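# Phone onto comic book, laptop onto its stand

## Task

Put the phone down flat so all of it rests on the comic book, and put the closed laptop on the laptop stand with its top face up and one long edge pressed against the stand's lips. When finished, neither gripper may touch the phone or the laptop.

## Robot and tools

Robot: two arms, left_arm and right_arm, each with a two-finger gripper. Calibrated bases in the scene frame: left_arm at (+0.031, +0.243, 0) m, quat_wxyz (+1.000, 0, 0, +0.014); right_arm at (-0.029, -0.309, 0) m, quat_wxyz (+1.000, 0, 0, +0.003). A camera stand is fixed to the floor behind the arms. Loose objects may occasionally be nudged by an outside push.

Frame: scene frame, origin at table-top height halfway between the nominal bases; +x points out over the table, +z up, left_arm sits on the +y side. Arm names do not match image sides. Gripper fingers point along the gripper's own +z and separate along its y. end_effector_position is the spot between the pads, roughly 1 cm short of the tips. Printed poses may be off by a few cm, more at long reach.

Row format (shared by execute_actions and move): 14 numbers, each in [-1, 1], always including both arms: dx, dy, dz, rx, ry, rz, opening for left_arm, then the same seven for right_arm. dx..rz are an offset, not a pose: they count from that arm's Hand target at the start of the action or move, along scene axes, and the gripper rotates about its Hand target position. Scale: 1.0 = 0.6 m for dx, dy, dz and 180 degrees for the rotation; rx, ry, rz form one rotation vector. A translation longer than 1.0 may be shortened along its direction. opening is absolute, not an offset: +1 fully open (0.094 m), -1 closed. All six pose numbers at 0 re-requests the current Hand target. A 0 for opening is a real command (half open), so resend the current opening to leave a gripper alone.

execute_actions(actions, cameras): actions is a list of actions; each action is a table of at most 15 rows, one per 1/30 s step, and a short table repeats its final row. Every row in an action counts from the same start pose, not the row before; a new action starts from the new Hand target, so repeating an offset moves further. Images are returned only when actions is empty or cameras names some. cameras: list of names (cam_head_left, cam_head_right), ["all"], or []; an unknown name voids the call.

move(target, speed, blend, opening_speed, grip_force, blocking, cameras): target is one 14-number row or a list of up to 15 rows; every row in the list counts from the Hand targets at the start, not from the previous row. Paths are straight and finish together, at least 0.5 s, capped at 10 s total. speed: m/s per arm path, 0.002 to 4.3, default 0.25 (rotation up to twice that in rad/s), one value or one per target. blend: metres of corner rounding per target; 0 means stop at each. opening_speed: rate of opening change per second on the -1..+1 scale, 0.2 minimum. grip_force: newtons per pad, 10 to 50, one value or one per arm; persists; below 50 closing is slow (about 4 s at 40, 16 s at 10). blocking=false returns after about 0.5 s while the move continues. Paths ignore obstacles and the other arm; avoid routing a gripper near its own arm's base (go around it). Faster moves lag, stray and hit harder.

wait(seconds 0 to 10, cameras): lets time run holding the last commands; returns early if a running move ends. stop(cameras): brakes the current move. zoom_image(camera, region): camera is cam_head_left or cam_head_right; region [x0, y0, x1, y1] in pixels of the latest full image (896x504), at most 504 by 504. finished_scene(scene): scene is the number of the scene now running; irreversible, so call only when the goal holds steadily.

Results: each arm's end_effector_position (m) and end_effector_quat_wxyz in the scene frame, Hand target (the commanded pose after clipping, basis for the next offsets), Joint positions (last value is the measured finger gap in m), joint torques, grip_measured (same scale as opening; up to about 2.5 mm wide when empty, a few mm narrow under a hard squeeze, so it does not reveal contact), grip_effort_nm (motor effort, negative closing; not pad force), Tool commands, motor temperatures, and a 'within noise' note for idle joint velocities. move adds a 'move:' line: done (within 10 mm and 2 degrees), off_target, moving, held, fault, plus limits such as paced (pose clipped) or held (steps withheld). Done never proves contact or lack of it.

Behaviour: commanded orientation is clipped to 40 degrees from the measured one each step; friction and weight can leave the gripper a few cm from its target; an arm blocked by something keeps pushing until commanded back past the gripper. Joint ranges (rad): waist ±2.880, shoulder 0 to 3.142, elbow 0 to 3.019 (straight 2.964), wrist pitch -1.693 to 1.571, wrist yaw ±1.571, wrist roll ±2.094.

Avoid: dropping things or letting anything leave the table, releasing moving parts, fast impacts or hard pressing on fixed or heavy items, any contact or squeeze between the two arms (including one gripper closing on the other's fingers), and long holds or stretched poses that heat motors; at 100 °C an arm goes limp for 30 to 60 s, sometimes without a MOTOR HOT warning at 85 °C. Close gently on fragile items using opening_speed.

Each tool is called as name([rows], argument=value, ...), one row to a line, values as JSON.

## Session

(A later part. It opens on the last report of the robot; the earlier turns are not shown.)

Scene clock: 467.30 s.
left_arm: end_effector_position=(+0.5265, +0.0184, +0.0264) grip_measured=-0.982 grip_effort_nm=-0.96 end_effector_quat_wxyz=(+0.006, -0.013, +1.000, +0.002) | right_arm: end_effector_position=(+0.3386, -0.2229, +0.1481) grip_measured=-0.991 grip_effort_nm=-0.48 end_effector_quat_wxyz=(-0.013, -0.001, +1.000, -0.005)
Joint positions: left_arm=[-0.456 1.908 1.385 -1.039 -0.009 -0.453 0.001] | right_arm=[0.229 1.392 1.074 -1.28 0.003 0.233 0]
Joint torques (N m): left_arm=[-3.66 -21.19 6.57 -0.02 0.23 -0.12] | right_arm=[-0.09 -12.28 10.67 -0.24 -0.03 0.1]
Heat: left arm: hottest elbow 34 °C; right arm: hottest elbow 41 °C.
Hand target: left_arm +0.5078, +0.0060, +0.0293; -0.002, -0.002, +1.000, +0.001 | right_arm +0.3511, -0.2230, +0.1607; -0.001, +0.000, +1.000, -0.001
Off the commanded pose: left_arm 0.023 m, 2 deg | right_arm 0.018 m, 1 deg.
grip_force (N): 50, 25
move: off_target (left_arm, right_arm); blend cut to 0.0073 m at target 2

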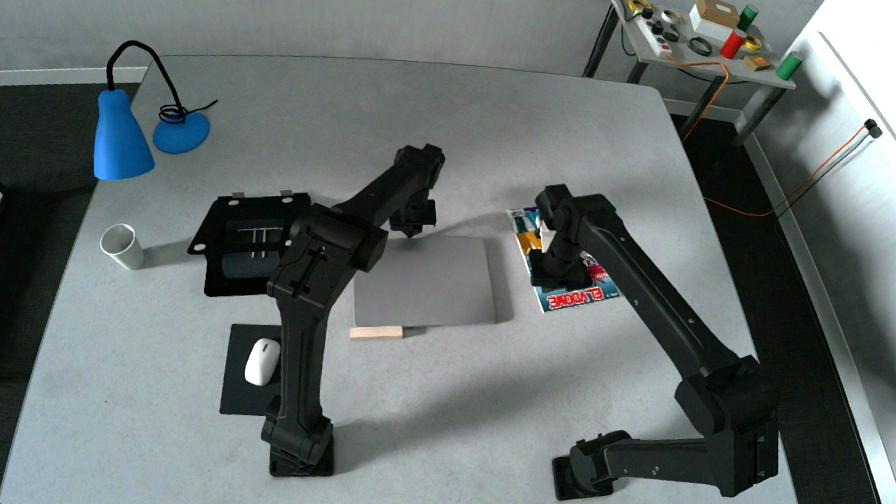

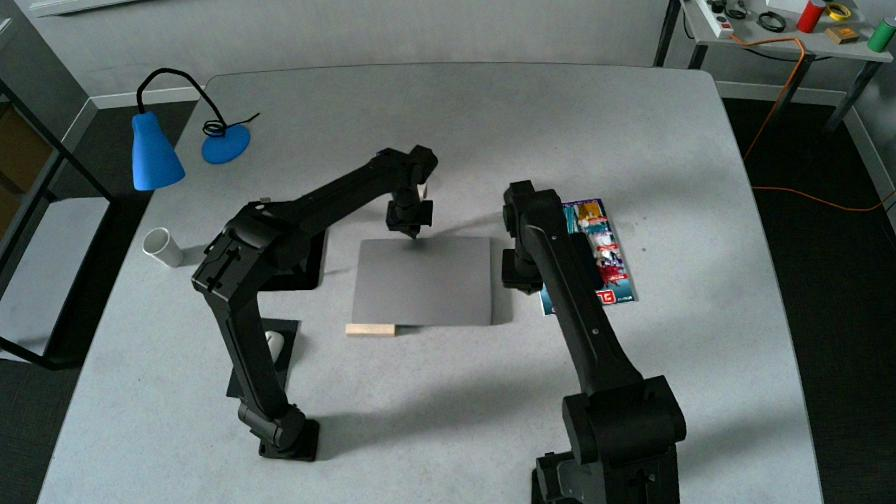

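move([
  [0.054,0,0.035,0,0,0,-1,0.0,0.0,0.0,0,0,0,-1],
  [0.02,0.05,0.35,0.0,0,0,-0.36,0,-0.05,0.0,0,0,0,-1],
  [-0.42,0.04,0.25,0.257,-0.317,-0.498,-0.36,0,-0.05,0.0,0,0,0,-1],
], blend=[0.01,0.03,0], cameras=["all"], speed=0.25)

zoom_image(camera="cam_head_right", region=[300, 210, 500, 390])

zoom_image(camera="cam_head_left", region=[300, 210, 500, 390])

Scene clock: 499.83 s.
left_arm: end_effector_position=(+0.2591, +0.0325, +0.1787) grip_measured=-0.362 grip_effort_nm=0.13 end_effector_quat_wxyz=(+0.408, +0.653, +0.539, +0.343) | right_arm: end_effector_position=(+0.3439, -0.2500, +0.1481) grip_measured=-0.991 grip_effort_nm=-0.47 end_effector_quat_wxyz=(-0.013, -0.002, +1.000, -0.004)
Joint positions: left_arm=[-1.21 0.717 0.377 -0.386 -0.861 0.988 0.03] | right_arm=[0.155 1.392 1.074 -1.28 0.003 0.156 0]
Joint torques (N m): left_arm=[-2.9 -3.78 10.13 2.3 -0.42 0.02] | right_arm=[-0.21 -13.51 9.68 -0.27 -0.02 0.09]
Heat: left arm: hottest elbow 34 °C; right arm: hottest elbow 42 °C.
Hand target: left_arm +0.2559, +0.0299, +0.1794; +0.417, +0.653, +0.533, +0.339 | right_arm +0.3511, -0.2531, +0.1607; -0.001, +0.000, +1.000, -0.001
Off the commanded pose: left_arm 0.004 m, 1 deg | right_arm 0.015 m, 1 deg.
grip_force (N): 50, 25
move: off_target (right_arm); blend cut to 0 m at target 2; target 2's new opening was sent with left_arm's hand 0.032 m and 3 deg from that target

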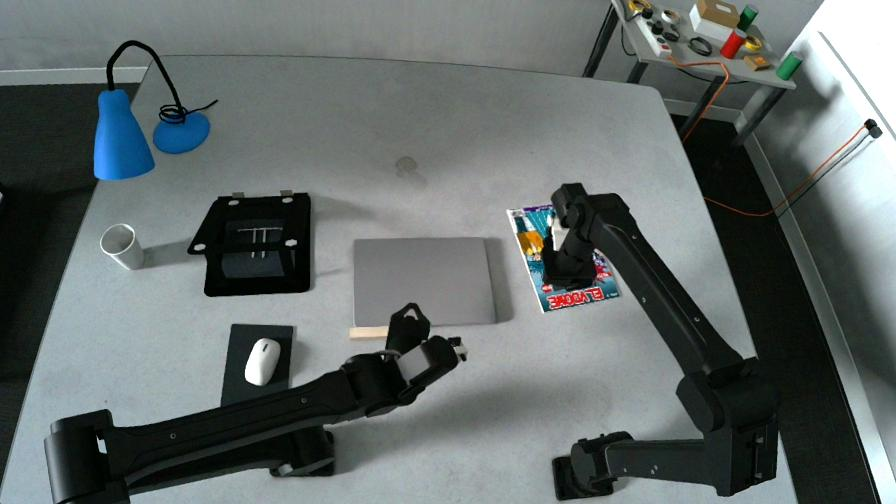

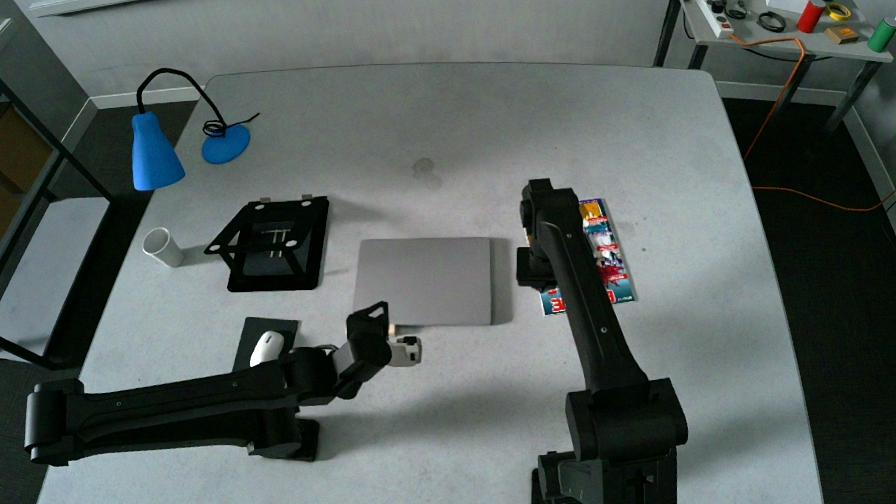

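Scaled by 2.520.

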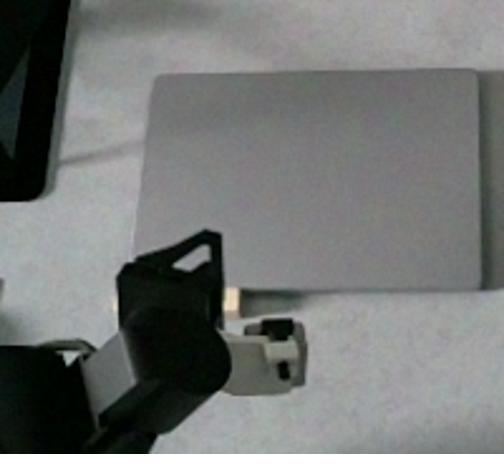

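Scaled by 2.520.

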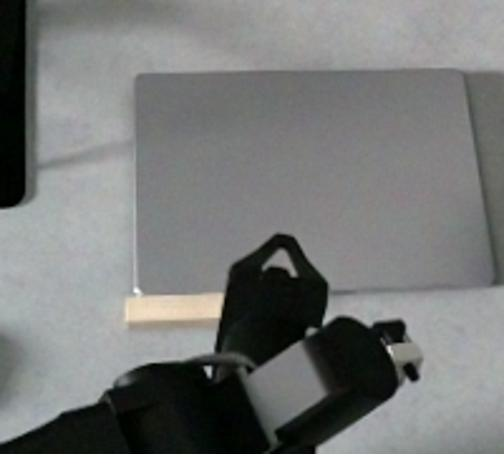

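move(target=[-0.03,-0.032,-0.232,0,0,0,-0.36,0,0,0,0,0,0,-1], cameras=["all"], speed=0.15)

zoom_image(camera="cam_head_right", region=[350, 250, 490, 390])

zoom_image(camera="cam_head_left", region=[350, 250, 490, 390])

Scene clock: 508.40 s.
left_arm: end_effector_position=(+0.2418, +0.0108, +0.0428) grip_measured=-0.362 grip_effort_nm=0.13 end_effector_quat_wxyz=(+0.416, +0.648, +0.540, +0.339) | right_arm: end_effector_position=(+0.3439, -0.2500, +0.1481) grip_measured=-0.991 grip_effort_nm=-0.47 end_effector_quat_wxyz=(-0.013, -0.002, +1.000, -0.004)
Joint positions: left_arm=[-1.325 1.318 0.195 0.317 -0.943 0.861 0.03] | right_arm=[0.155 1.392 1.074 -1.28 0.003 0.156 0]
Joint torques (N m): left_arm=[-1.85 -5.71 4.66 2.02 -0.51 0.04] | right_arm=[-0.32 -13.45 9.66 -0.23 -0.02 0.09]
Heat: left arm: hottest elbow 34 °C; right arm: hottest elbow 42 °C.
Hand target: left_arm +0.2378, +0.0108, +0.0401; +0.417, +0.653, +0.533, +0.340 | right_arm +0.3511, -0.2531, +0.1607; -0.001, +0.000, +1.000, -0.001
Off the commanded pose: left_arm 0.005 m, 1 deg | right_arm 0.015 m, 1 deg.
grip_force (N): 50, 25
move: off_target (right_arm)

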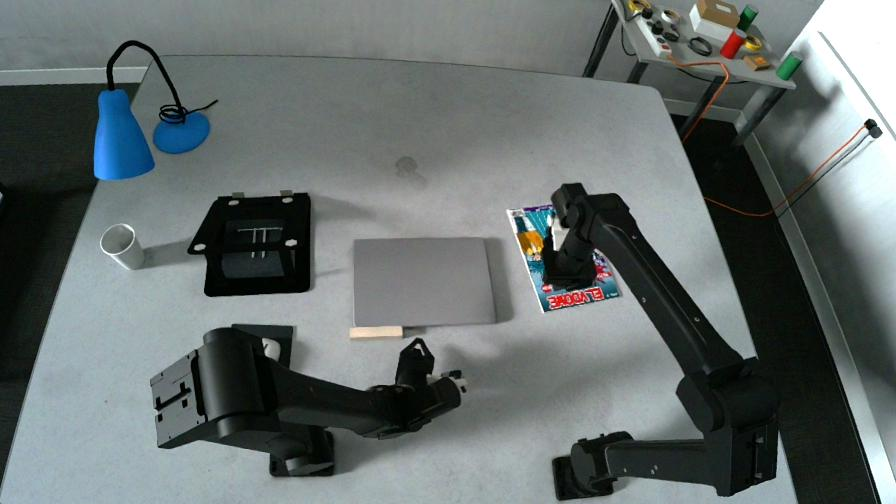

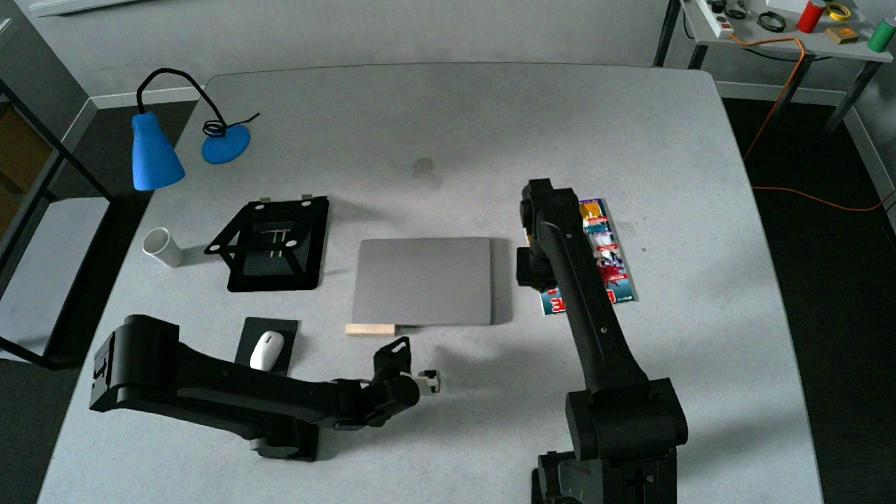

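Scaled by 3.600.

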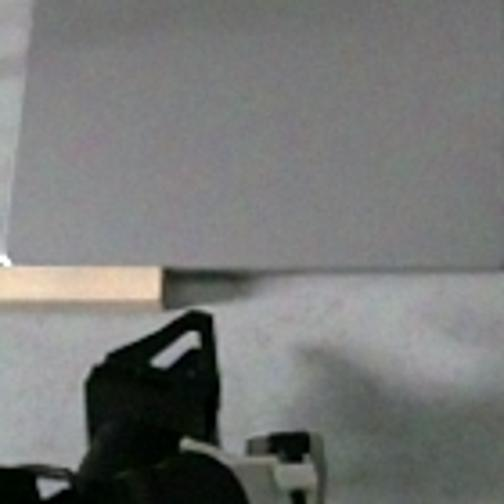

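Scaled by 3.600.

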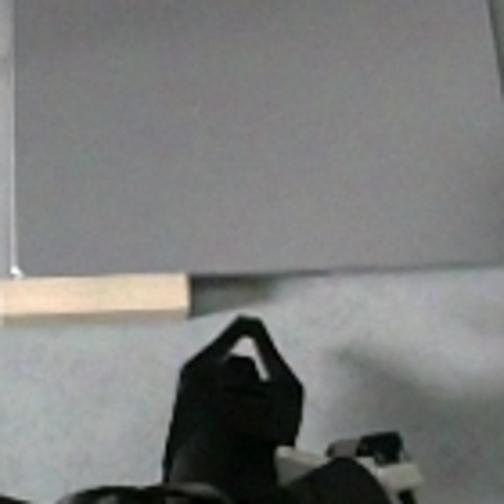

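move(target=[0,0,-0.03,0,0,0,-0.36,0,0,0,0,0,0,-1], cameras=[], speed=0.05)

move(target=[0,0,-0.008,0,0,0,-0.36,0,0,0,0,0,0,-1], cameras=["all"], speed=0.05)

zoom_image(camera="cam_head_left", region=[350, 250, 490, 390])

Scene clock: 513.77 s.
left_arm: end_effector_position=(+0.2419, +0.0104, +0.0245) grip_measured=-0.362 grip_effort_nm=0.13 end_effector_quat_wxyz=(+0.416, +0.648, +0.540, +0.339) | right_arm: end_effector_position=(+0.3439, -0.2500, +0.1481) grip_measured=-0.991 grip_effort_nm=-0.48 end_effector_quat_wxyz=(-0.013, -0.002, +1.000, -0.004)
Joint positions: left_arm=[-1.325 1.442 0.186 0.451 -0.943 0.861 0.03] | right_arm=[0.155 1.392 1.074 -1.28 0.003 0.156 0]
Joint torques (N m): left_arm=[-2.2 -5.42 3.77 2.13 -0.51 0.04] | right_arm=[-0.26 -13.39 9.65 -0.24 -0.03 0.09]
Heat: left arm: hottest elbow 34 °C; right arm: hottest elbow 42 °C.
Hand target: left_arm +0.2378, +0.0108, +0.0221; +0.417, +0.653, +0.533, +0.340 | right_arm +0.3511, -0.2531, +0.1607; -0.001, +0.000, +1.000, -0.001
Off the commanded pose: left_arm 0.005 m, 1 deg | right_arm 0.015 m, 1 deg.
grip_force (N): 50, 25
move: off_target (right_arm)
No camera images: "cameras" was empty.

Scene clock: 514.70 s.
left_arm: end_effector_position=(+0.2428, +0.0091, +0.0225) grip_measured=-0.362 grip_effort_nm=0.13 end_effector_quat_wxyz=(+0.420, +0.644, +0.541, +0.340) | right_arm: end_effector_position=(+0.3439, -0.2500, +0.1481) grip_measured=-0.991 grip_effort_nm=-0.47 end_effector_quat_wxyz=(-0.013, -0.002, +1.000, -0.004)
Joint positions: left_arm=[-1.325 1.471 0.186 0.492 -0.949 0.861 0.03] | right_arm=[0.155 1.392 1.074 -1.28 0.003 0.156 0]
Joint torques (N m): left_arm=[-2.43 -6.07 3.25 1.8 -0.27 0.03] | right_arm=[-0.38 -13.51 9.68 -0.24 -0.03 0.09]
Heat: left arm: hottest elbow 34 °C; right arm: hottest elbow 42 °C.
Hand target: left_arm +0.2378, +0.0108, +0.0173; +0.417, +0.653, +0.533, +0.340 | right_arm +0.3511, -0.2531, +0.1607; -0.001, +0.000, +1.000, -0.001
Off the commanded pose: left_arm 0.007 m, 2 deg | right_arm 0.015 m, 1 deg.
grip_force (N): 50, 25
move: off_target (right_arm)

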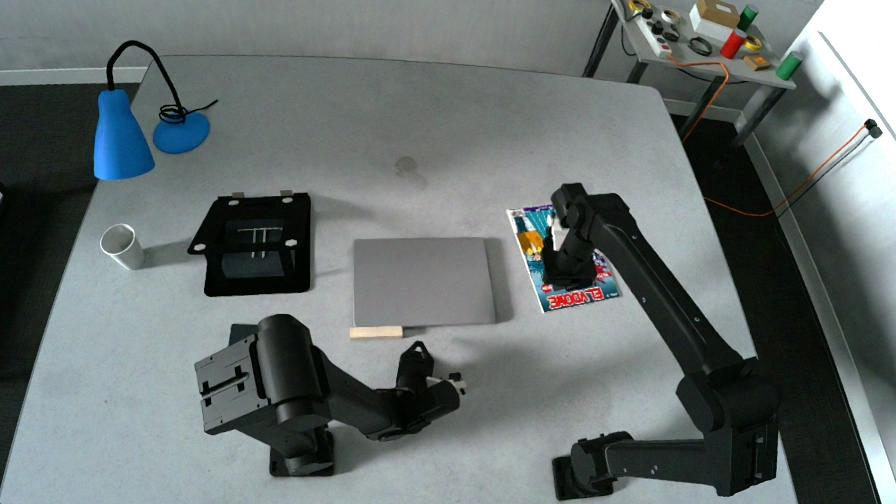

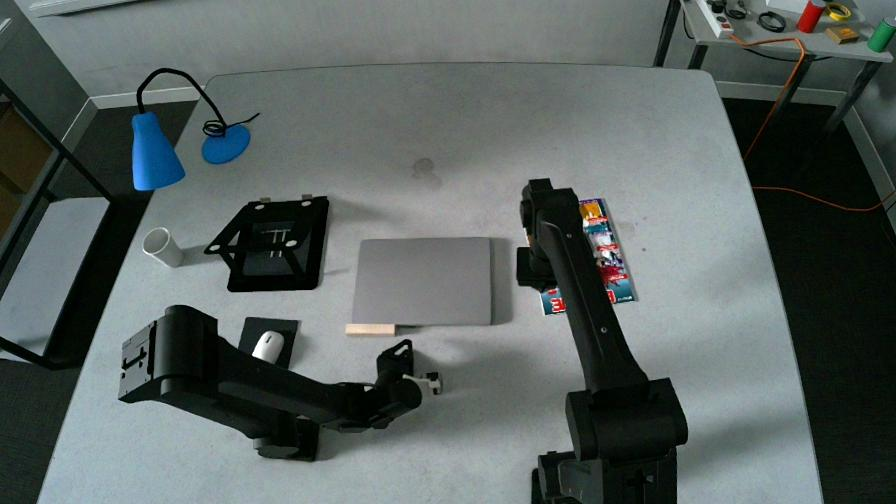

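Scaled by 3.600.

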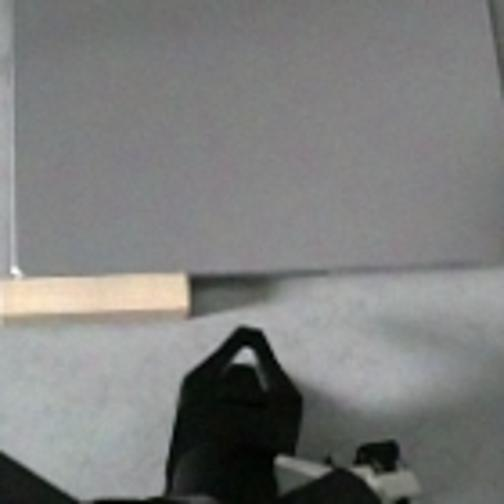

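move(target=[0.087,0.003,0.007,0,0,0,-0.36,0,0,0,0,0,0,-1], cameras=["all"], speed=0.06)

zoom_image(camera="cam_head_left", region=[350, 250, 490, 390])

zoom_image(camera="cam_head_right", region=[350, 250, 490, 390])

Scene clock: 519.13 s.
left_arm: end_effector_position=(+0.2842, +0.0136, +0.0228) grip_measured=-0.362 grip_effort_nm=0.13 end_effector_quat_wxyz=(+0.419, +0.655, +0.531, +0.337) | right_arm: end_effector_position=(+0.3439, -0.2500, +0.1481) grip_measured=-0.991 grip_effort_nm=-0.48 end_effector_quat_wxyz=(-0.013, -0.002, +1.000, -0.004)
Joint positions: left_arm=[-1.128 1.524 0.186 0.703 -0.779 1.089 0.03] | right_arm=[0.155 1.392 1.074 -1.28 0.003 0.156 0]
Joint torques (N m): left_arm=[-0.03 -6.36 4.88 2.02 -0.06 0.01] | right_arm=[-0.26 -13.45 9.68 -0.25 -0.02 0.09]
Heat: left arm: hottest elbow 33 °C; right arm: hottest elbow 42 °C.
Hand target: left_arm +0.2900, +0.0126, +0.0215; +0.417, +0.653, +0.533, +0.339 | right_arm +0.3511, -0.2531, +0.1607; -0.001, +0.000, +1.000, -0.001
Off the commanded pose: left_arm 0.006 m, 0 deg | right_arm 0.015 m, 1 deg.
grip_force (N): 50, 25
move: off_target (right_arm)

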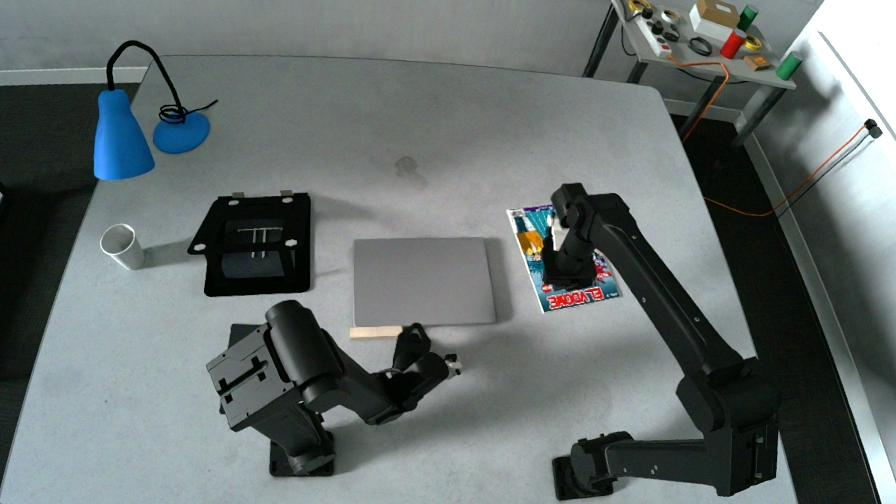

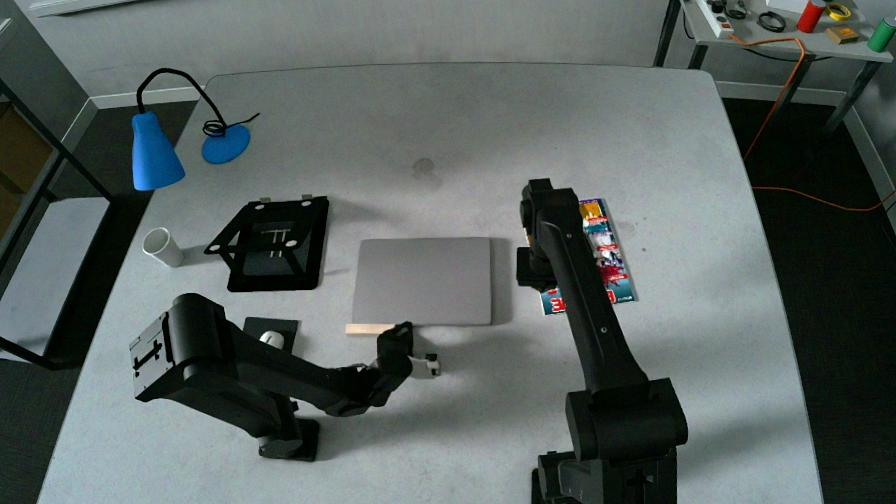

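Scaled by 3.600.

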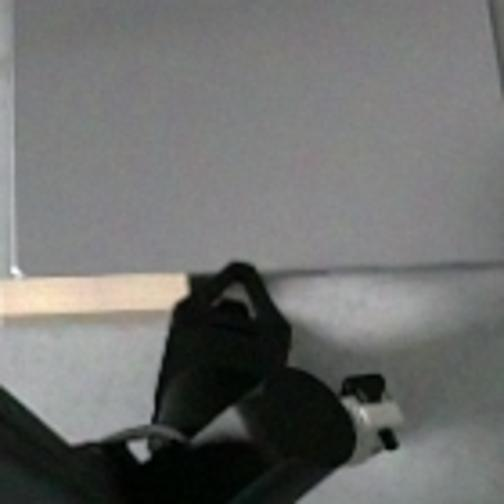

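Scaled by 3.600.

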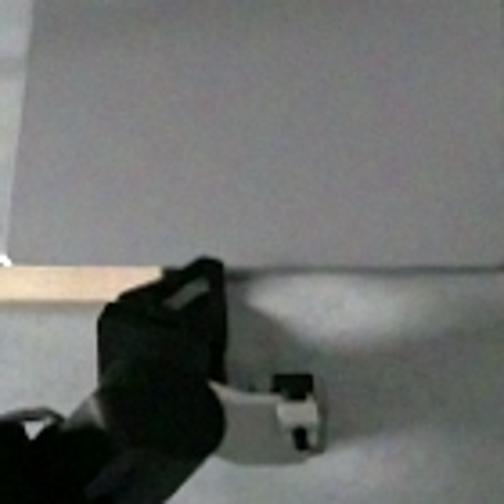

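move([
  [0.0,-0.022,0.0,0,0,0,-0.36,0,0,0,0,0,0,-1],
  [0.06,-0.03,0.0,0,0,0,-0.36,0,0,0,0,0,0,-1],
], cameras=["all"], speed=0.06)

zoom_image(camera="cam_head_left", region=[350, 230, 510, 390])

zoom_image(camera="cam_head_right", region=[350, 230, 510, 390])

Scene clock: 524.87 s.
left_arm: end_effector_position=(+0.3089, +0.0013, +0.0230) grip_measured=-0.362 grip_effort_nm=0.13 end_effector_quat_wxyz=(+0.420, +0.659, +0.528, +0.333) | right_arm: end_effector_position=(+0.3439, -0.2500, +0.1481) grip_measured=-0.991 grip_effort_nm=-0.47 end_effector_quat_wxyz=(-0.013, -0.002, +1.000, -0.004)
Joint positions: left_arm=[-1.054 1.568 0.237 0.739 -0.706 1.154 0.03] | right_arm=[0.155 1.392 1.074 -1.28 0.003 0.156 0]
Joint torques (N m): left_arm=[1.9 -5.71 7.98 1.62 0.01 0.12] | right_arm=[-0.32 -13.45 9.68 -0.23 -0.02 0.09]
Heat: left arm: hottest elbow 33 °C; right arm: hottest elbow 42 °C.
Hand target: left_arm +0.3261, -0.0054, +0.0216; +0.417, +0.653, +0.533, +0.340 | right_arm +0.3511, -0.2531, +0.1607; -0.001, +0.000, +1.000, -0.001
Off the commanded pose: left_arm 0.018 m, 1 deg | right_arm 0.015 m, 1 deg.
grip_force (N): 50, 25
move: off_target (left_arm, right_arm)

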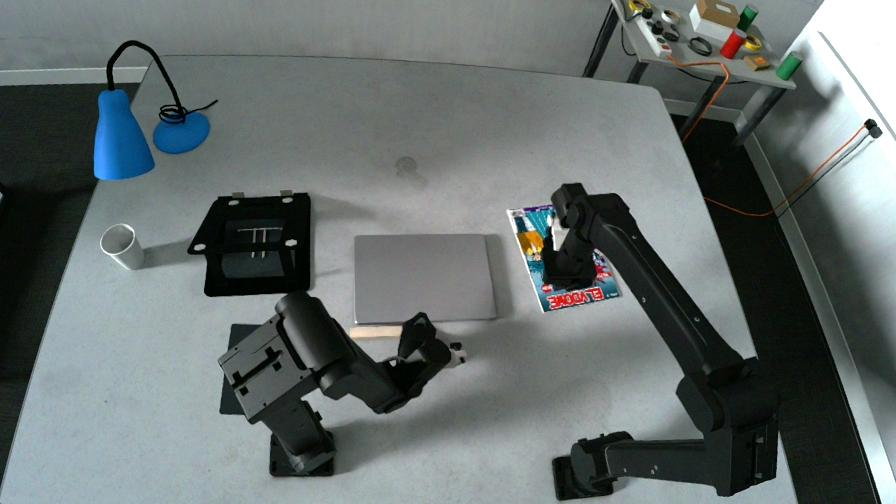

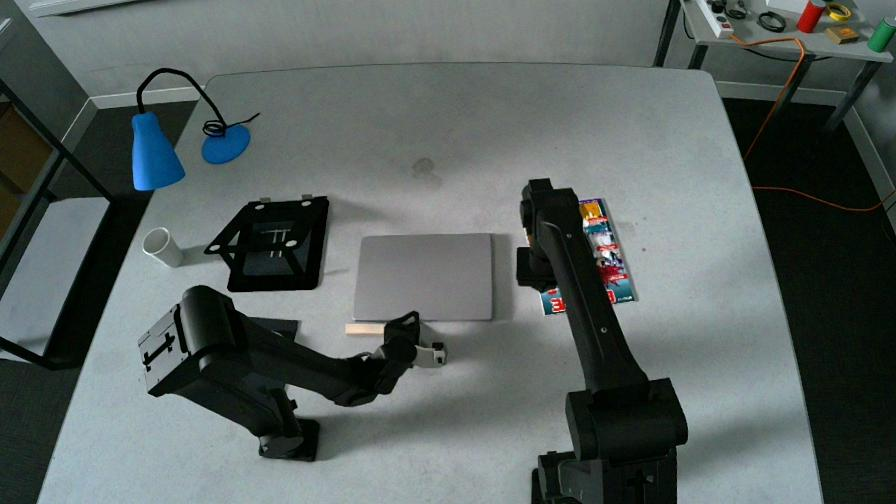

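Scaled by 3.150.

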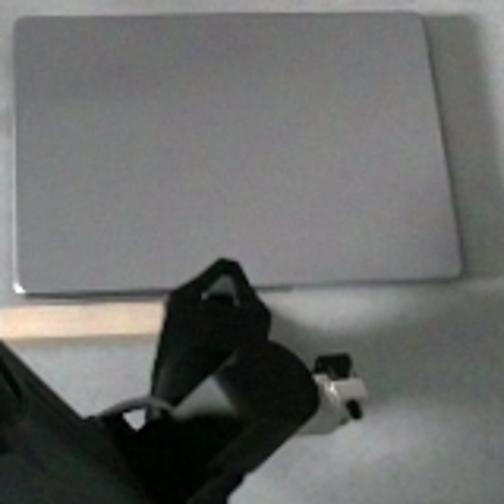

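Scaled by 3.150.

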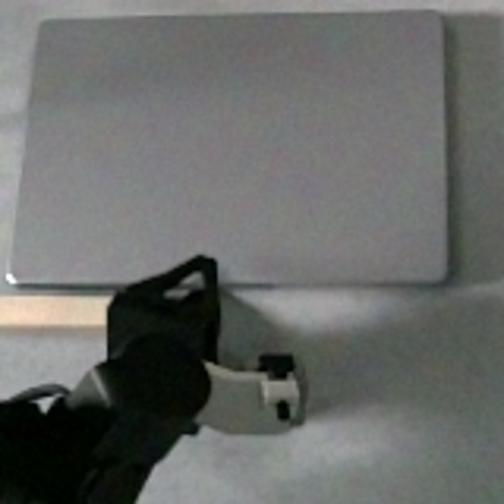

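move(target=[0,0,0.0,0,0,0,-0.95,0,0,0,0,0,0,-1], cameras=["all"], opening_speed=0.3)

zoom_image(camera="cam_head_left", region=[350, 230, 510, 390])

zoom_image(camera="cam_head_right", region=[350, 230, 510, 390])

Scene clock: 530.67 s.
left_arm: end_effector_position=(+0.3078, +0.0017, +0.0180) grip_measured=-0.691 grip_effort_nm=-1.01 end_effector_quat_wxyz=(+0.415, +0.664, +0.526, +0.331) | right_arm: end_effector_position=(+0.3439, -0.2500, +0.1481) grip_measured=-0.991 grip_effort_nm=-0.48 end_effector_quat_wxyz=(-0.013, -0.002, +1.000, -0.004)
Joint positions: left_arm=[-1.053 1.582 0.237 0.739 -0.699 1.155 0.015] | right_arm=[0.155 1.392 1.074 -1.28 0.003 0.156 0]
Joint torques (N m): left_arm=[1.2 -7.24 8.1 1.51 -0.27 0.06] | right_arm=[-0.26 -13.57 9.66 -0.23 -0.02 0.09]
Heat: left arm: hottest elbow 33 °C; right arm: hottest elbow 42 °C.
Hand target: left_arm +0.3260, -0.0055, +0.0215; +0.417, +0.653, +0.533, +0.339 | right_arm +0.3511, -0.2531, +0.1607; -0.001, +0.000, +1.000, -0.001
Off the commanded pose: left_arm 0.020 m, 2 deg | right_arm 0.015 m, 1 deg.
grip_force (N): 50, 25
move: off_target (left_arm, right_arm)

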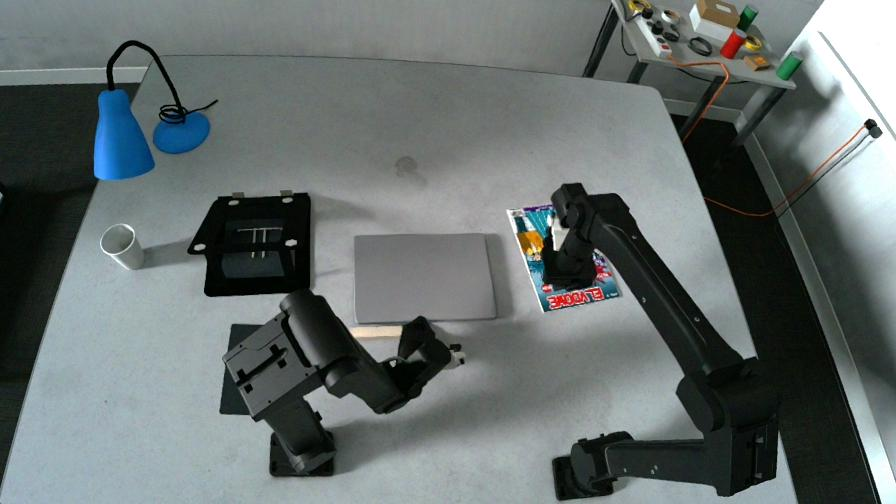

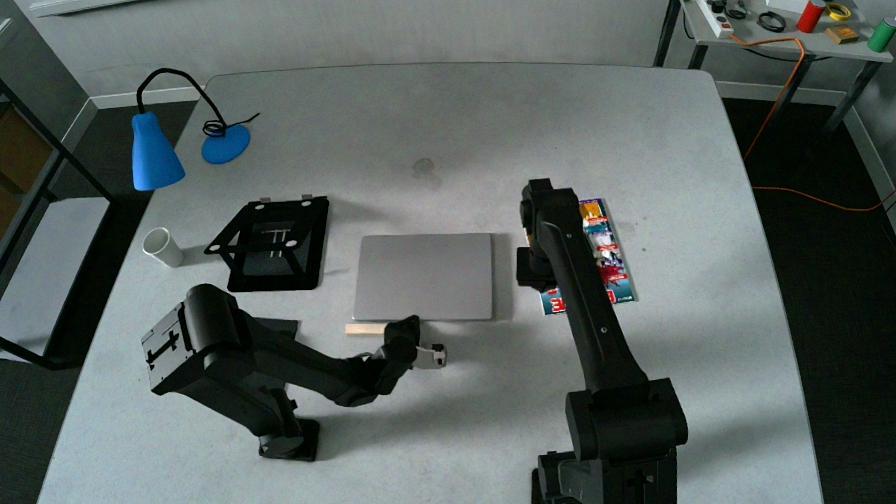

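Scaled by 3.150.

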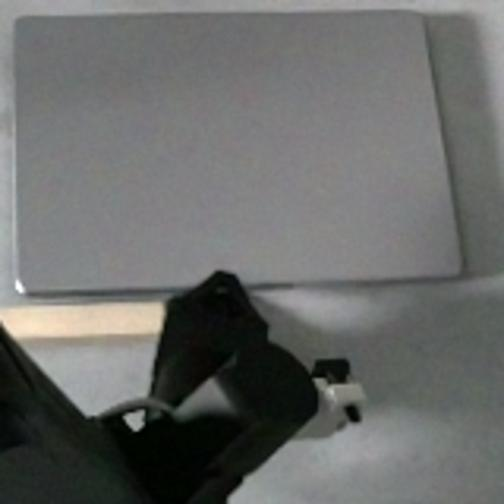

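Scaled by 3.150.

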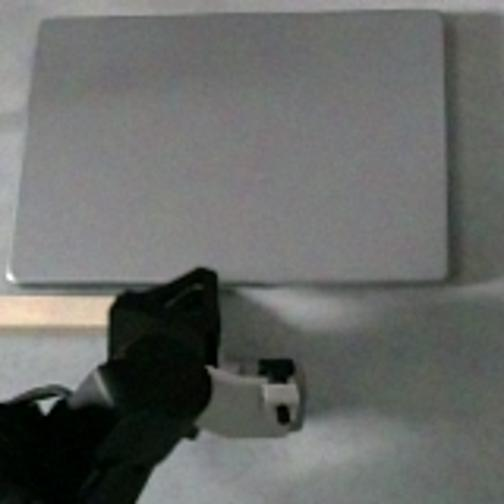

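move(target=[-0.01,0.01,0.06,0,0,0,-0.95,0,0,0,0,0,0,-1], cameras=["all"], speed=0.05)

zoom_image(camera="cam_head_left", region=[350, 230, 510, 390])

zoom_image(camera="cam_head_right", region=[350, 230, 510, 390])

Scene clock: 534.67 s.
left_arm: end_effector_position=(+0.3065, +0.0118, +0.0315) grip_measured=-0.696 grip_effort_nm=-1.00 end_effector_quat_wxyz=(+0.390, +0.674, +0.532, +0.331) | right_arm: end_effector_position=(+0.3439, -0.2500, +0.1481) grip_measured=-0.991 grip_effort_nm=-0.47 end_effector_quat_wxyz=(-0.013, -0.002, +1.000, -0.004)
Joint positions: left_arm=[-1.038 1.433 0.242 0.527 -0.691 1.143 0.014] | right_arm=[0.155 1.392 1.074 -1.28 0.003 0.156 0]
Joint torques (N m): left_arm=[-0.79 -11.16 8.05 1.83 -0.83 0.14] | right_arm=[-0.21 -13.51 9.66 -0.25 -0.02 0.09]
Heat: left arm: hottest elbow 33 °C; right arm: hottest elbow 42 °C.
Hand target: left_arm +0.3201, +0.0005, +0.0575; +0.417, +0.653, +0.533, +0.339 | right_arm +0.3511, -0.2531, +0.1607; -0.001, +0.000, +1.000, -0.001
Off the commanded pose: left_arm 0.031 m, 4 deg | right_arm 0.015 m, 1 deg.
grip_force (N): 50, 25
move: off_target (left_arm, right_arm)

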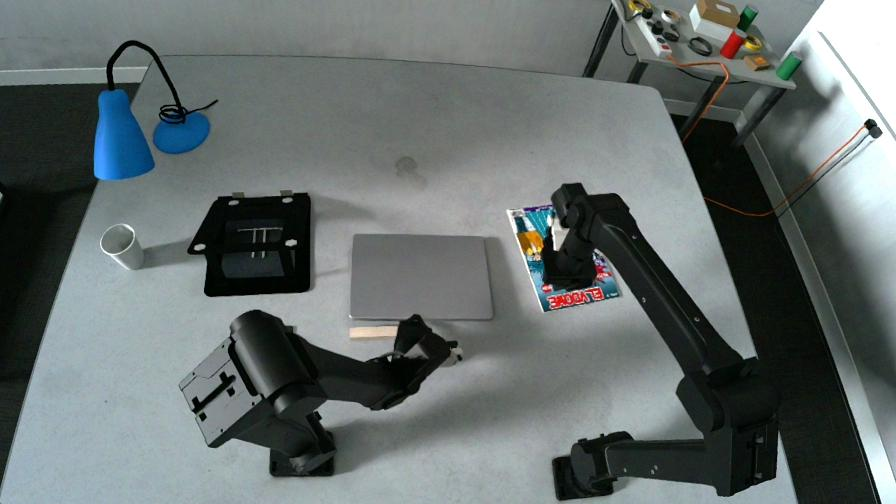

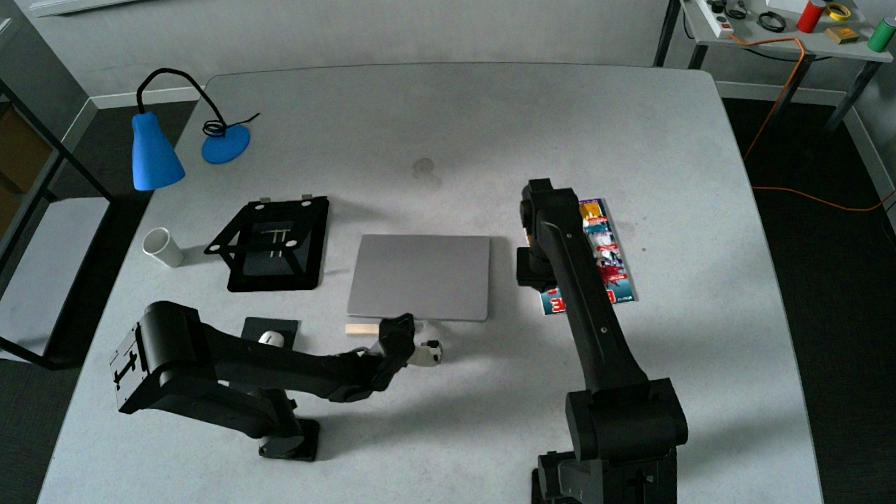

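Scaled by 3.150.

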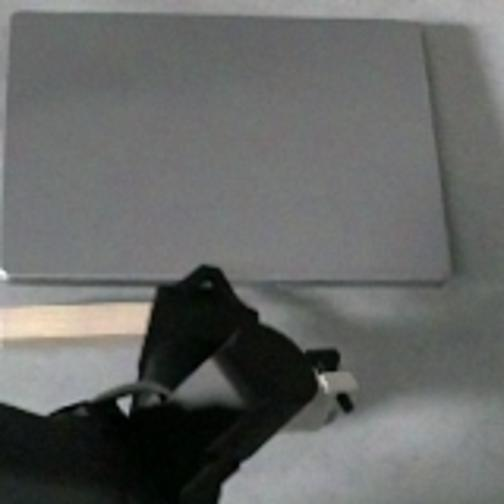

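Scaled by 3.150.

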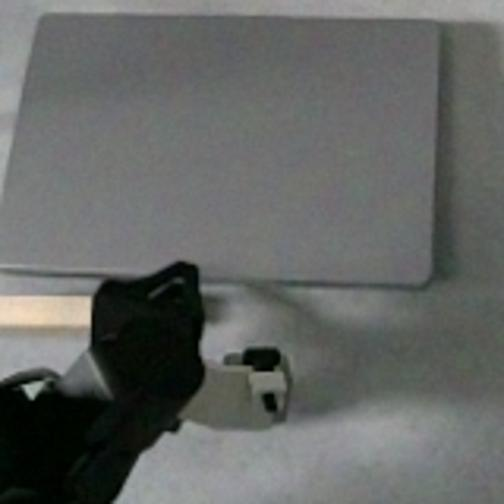

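move(target=[0.0,0.01,0.045,0,0,0,-0.95,0,0,0,0,0,0,-1], cameras=["all"], speed=0.05)

zoom_image(camera="cam_head_left", region=[350, 230, 510, 390])

zoom_image(camera="cam_head_right", region=[350, 230, 510, 390])

Scene clock: 546.37 s.
left_arm: end_effector_position=(+0.3050, +0.0210, +0.0521) grip_measured=-0.706 grip_effort_nm=-1.00 end_effector_quat_wxyz=(+0.384, +0.675, +0.536, +0.331) | right_arm: end_effector_position=(+0.3439, -0.2500, +0.1481) grip_measured=-0.991 grip_effort_nm=-0.47 end_effector_quat_wxyz=(-0.013, -0.002, +1.000, -0.004)
Joint positions: left_arm=[-1.024 1.284 0.242 0.366 -0.683 1.143 0.014] | right_arm=[0.155 1.392 1.074 -1.28 0.003 0.156 0]
Joint torques (N m): left_arm=[-0.44 -10.99 10.06 2.22 -0.73 0.26] | right_arm=[-0.26 -13.39 9.68 -0.24 -0.02 0.09]
Heat: left arm: hottest elbow 33 °C; right arm: hottest elbow 42 °C.
Hand target: left_arm +0.3201, +0.0066, +0.0846; +0.417, +0.653, +0.533, +0.340 | right_arm +0.3511, -0.2531, +0.1607; -0.001, +0.000, +1.000, -0.001
Off the commanded pose: left_arm 0.039 m, 5 deg | right_arm 0.015 m, 1 deg.
grip_force (N): 50, 25
move: off_target (left_arm, right_arm)

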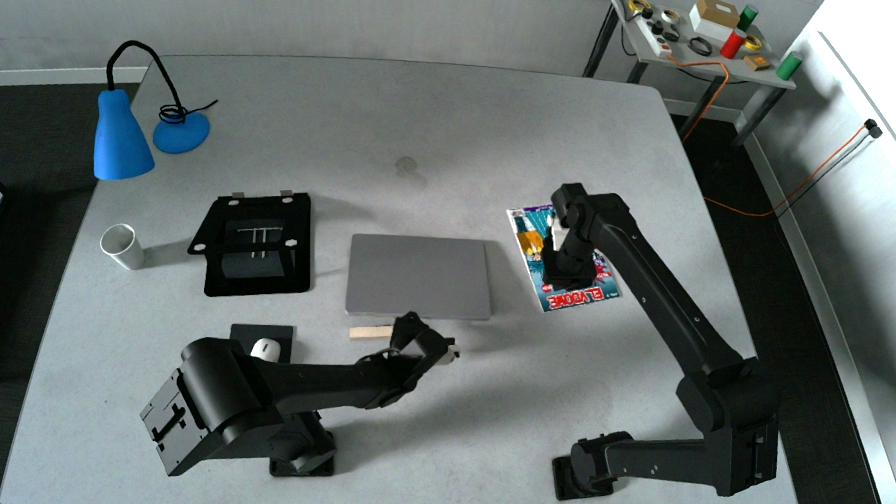

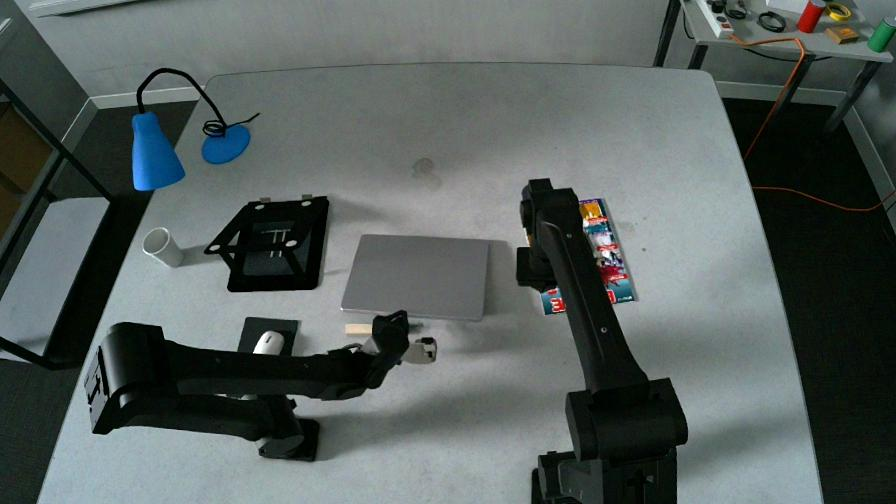

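Scaled by 3.150.

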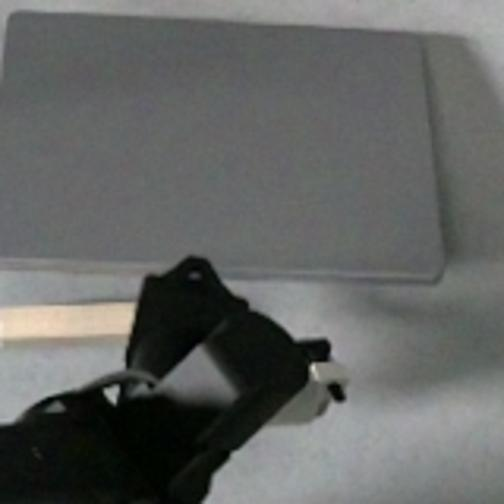

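Scaled by 3.150.

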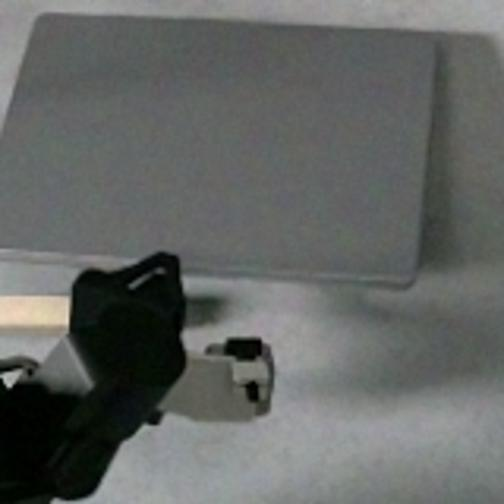

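move(target=[0,0,0,0,0,0,-0.95,-0.185,0.12,0.0,0.3606,-0.2526,-0.329,0.1], cameras=["all"], speed=0.2)

zoom_image(camera="cam_head_left", region=[350, 220, 550, 400])

zoom_image(camera="cam_head_right", region=[350, 220, 550, 400])

Scene clock: 560.63 s.
left_arm: end_effector_position=(+0.3050, +0.0210, +0.0521) grip_measured=-0.706 grip_effort_nm=-1.01 end_effector_quat_wxyz=(+0.384, +0.675, +0.536, +0.331) | right_arm: end_effector_position=(+0.2430, -0.1834, +0.1629) grip_measured=+0.099 grip_effort_nm=0.07 end_effector_quat_wxyz=(+0.351, +0.457, +0.654, +0.491)
Joint positions: left_arm=[-1.024 1.284 0.242 0.366 -0.683 1.143 0.014] | right_arm=[0.549 0.376 0.106 -0.013 0.207 1.62 0.052]
Joint torques (N m): left_arm=[-0.03 -10.93 10.55 1.89 -0.71 0.18] | right_arm=[1.49 -0.26 8.34 2.15 0.15 0.14]
Heat: left arm: hottest elbow 34 °C; right arm: hottest elbow 41 °C.
Hand target: left_arm +0.3201, +0.0066, +0.0846; +0.417, +0.653, +0.533, +0.340 | right_arm +0.2400, -0.1811, +0.1607; +0.348, +0.455, +0.651, +0.499
Off the commanded pose: left_arm 0.039 m, 5 deg | right_arm 0.004 m, 1 deg.
grip_force (N): 50, 25
move: off_target (left_arm)

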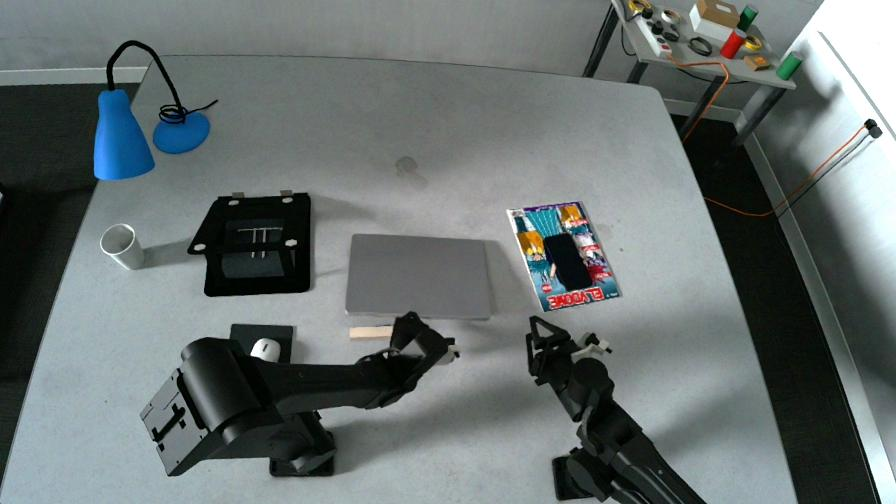

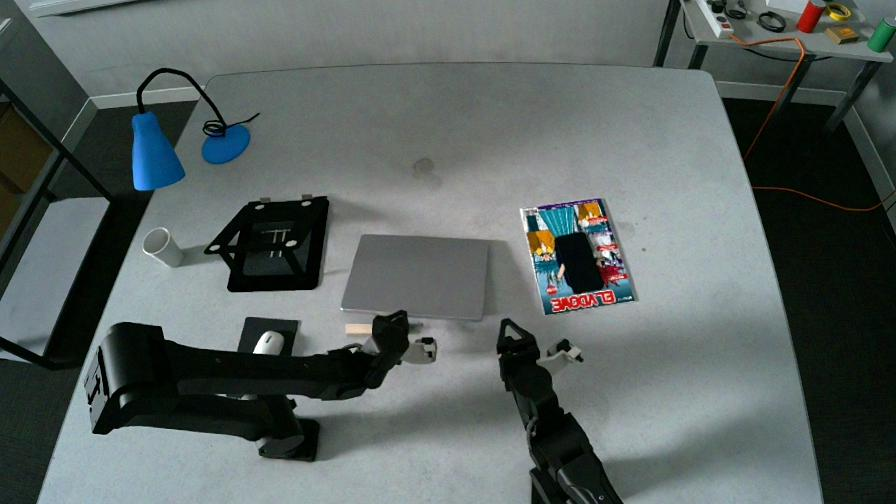

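Scaled by 2.520.

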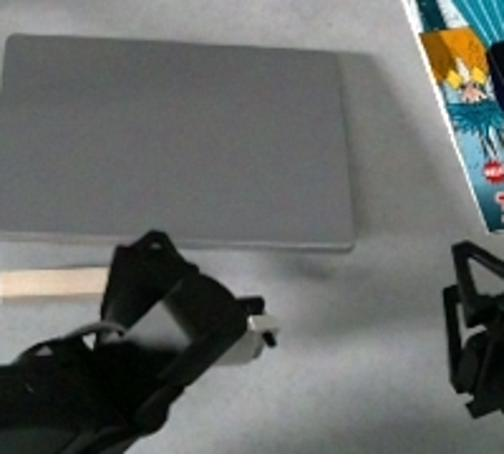

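Scaled by 2.520.

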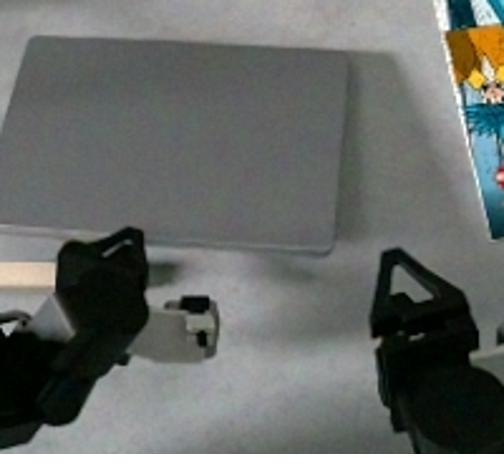

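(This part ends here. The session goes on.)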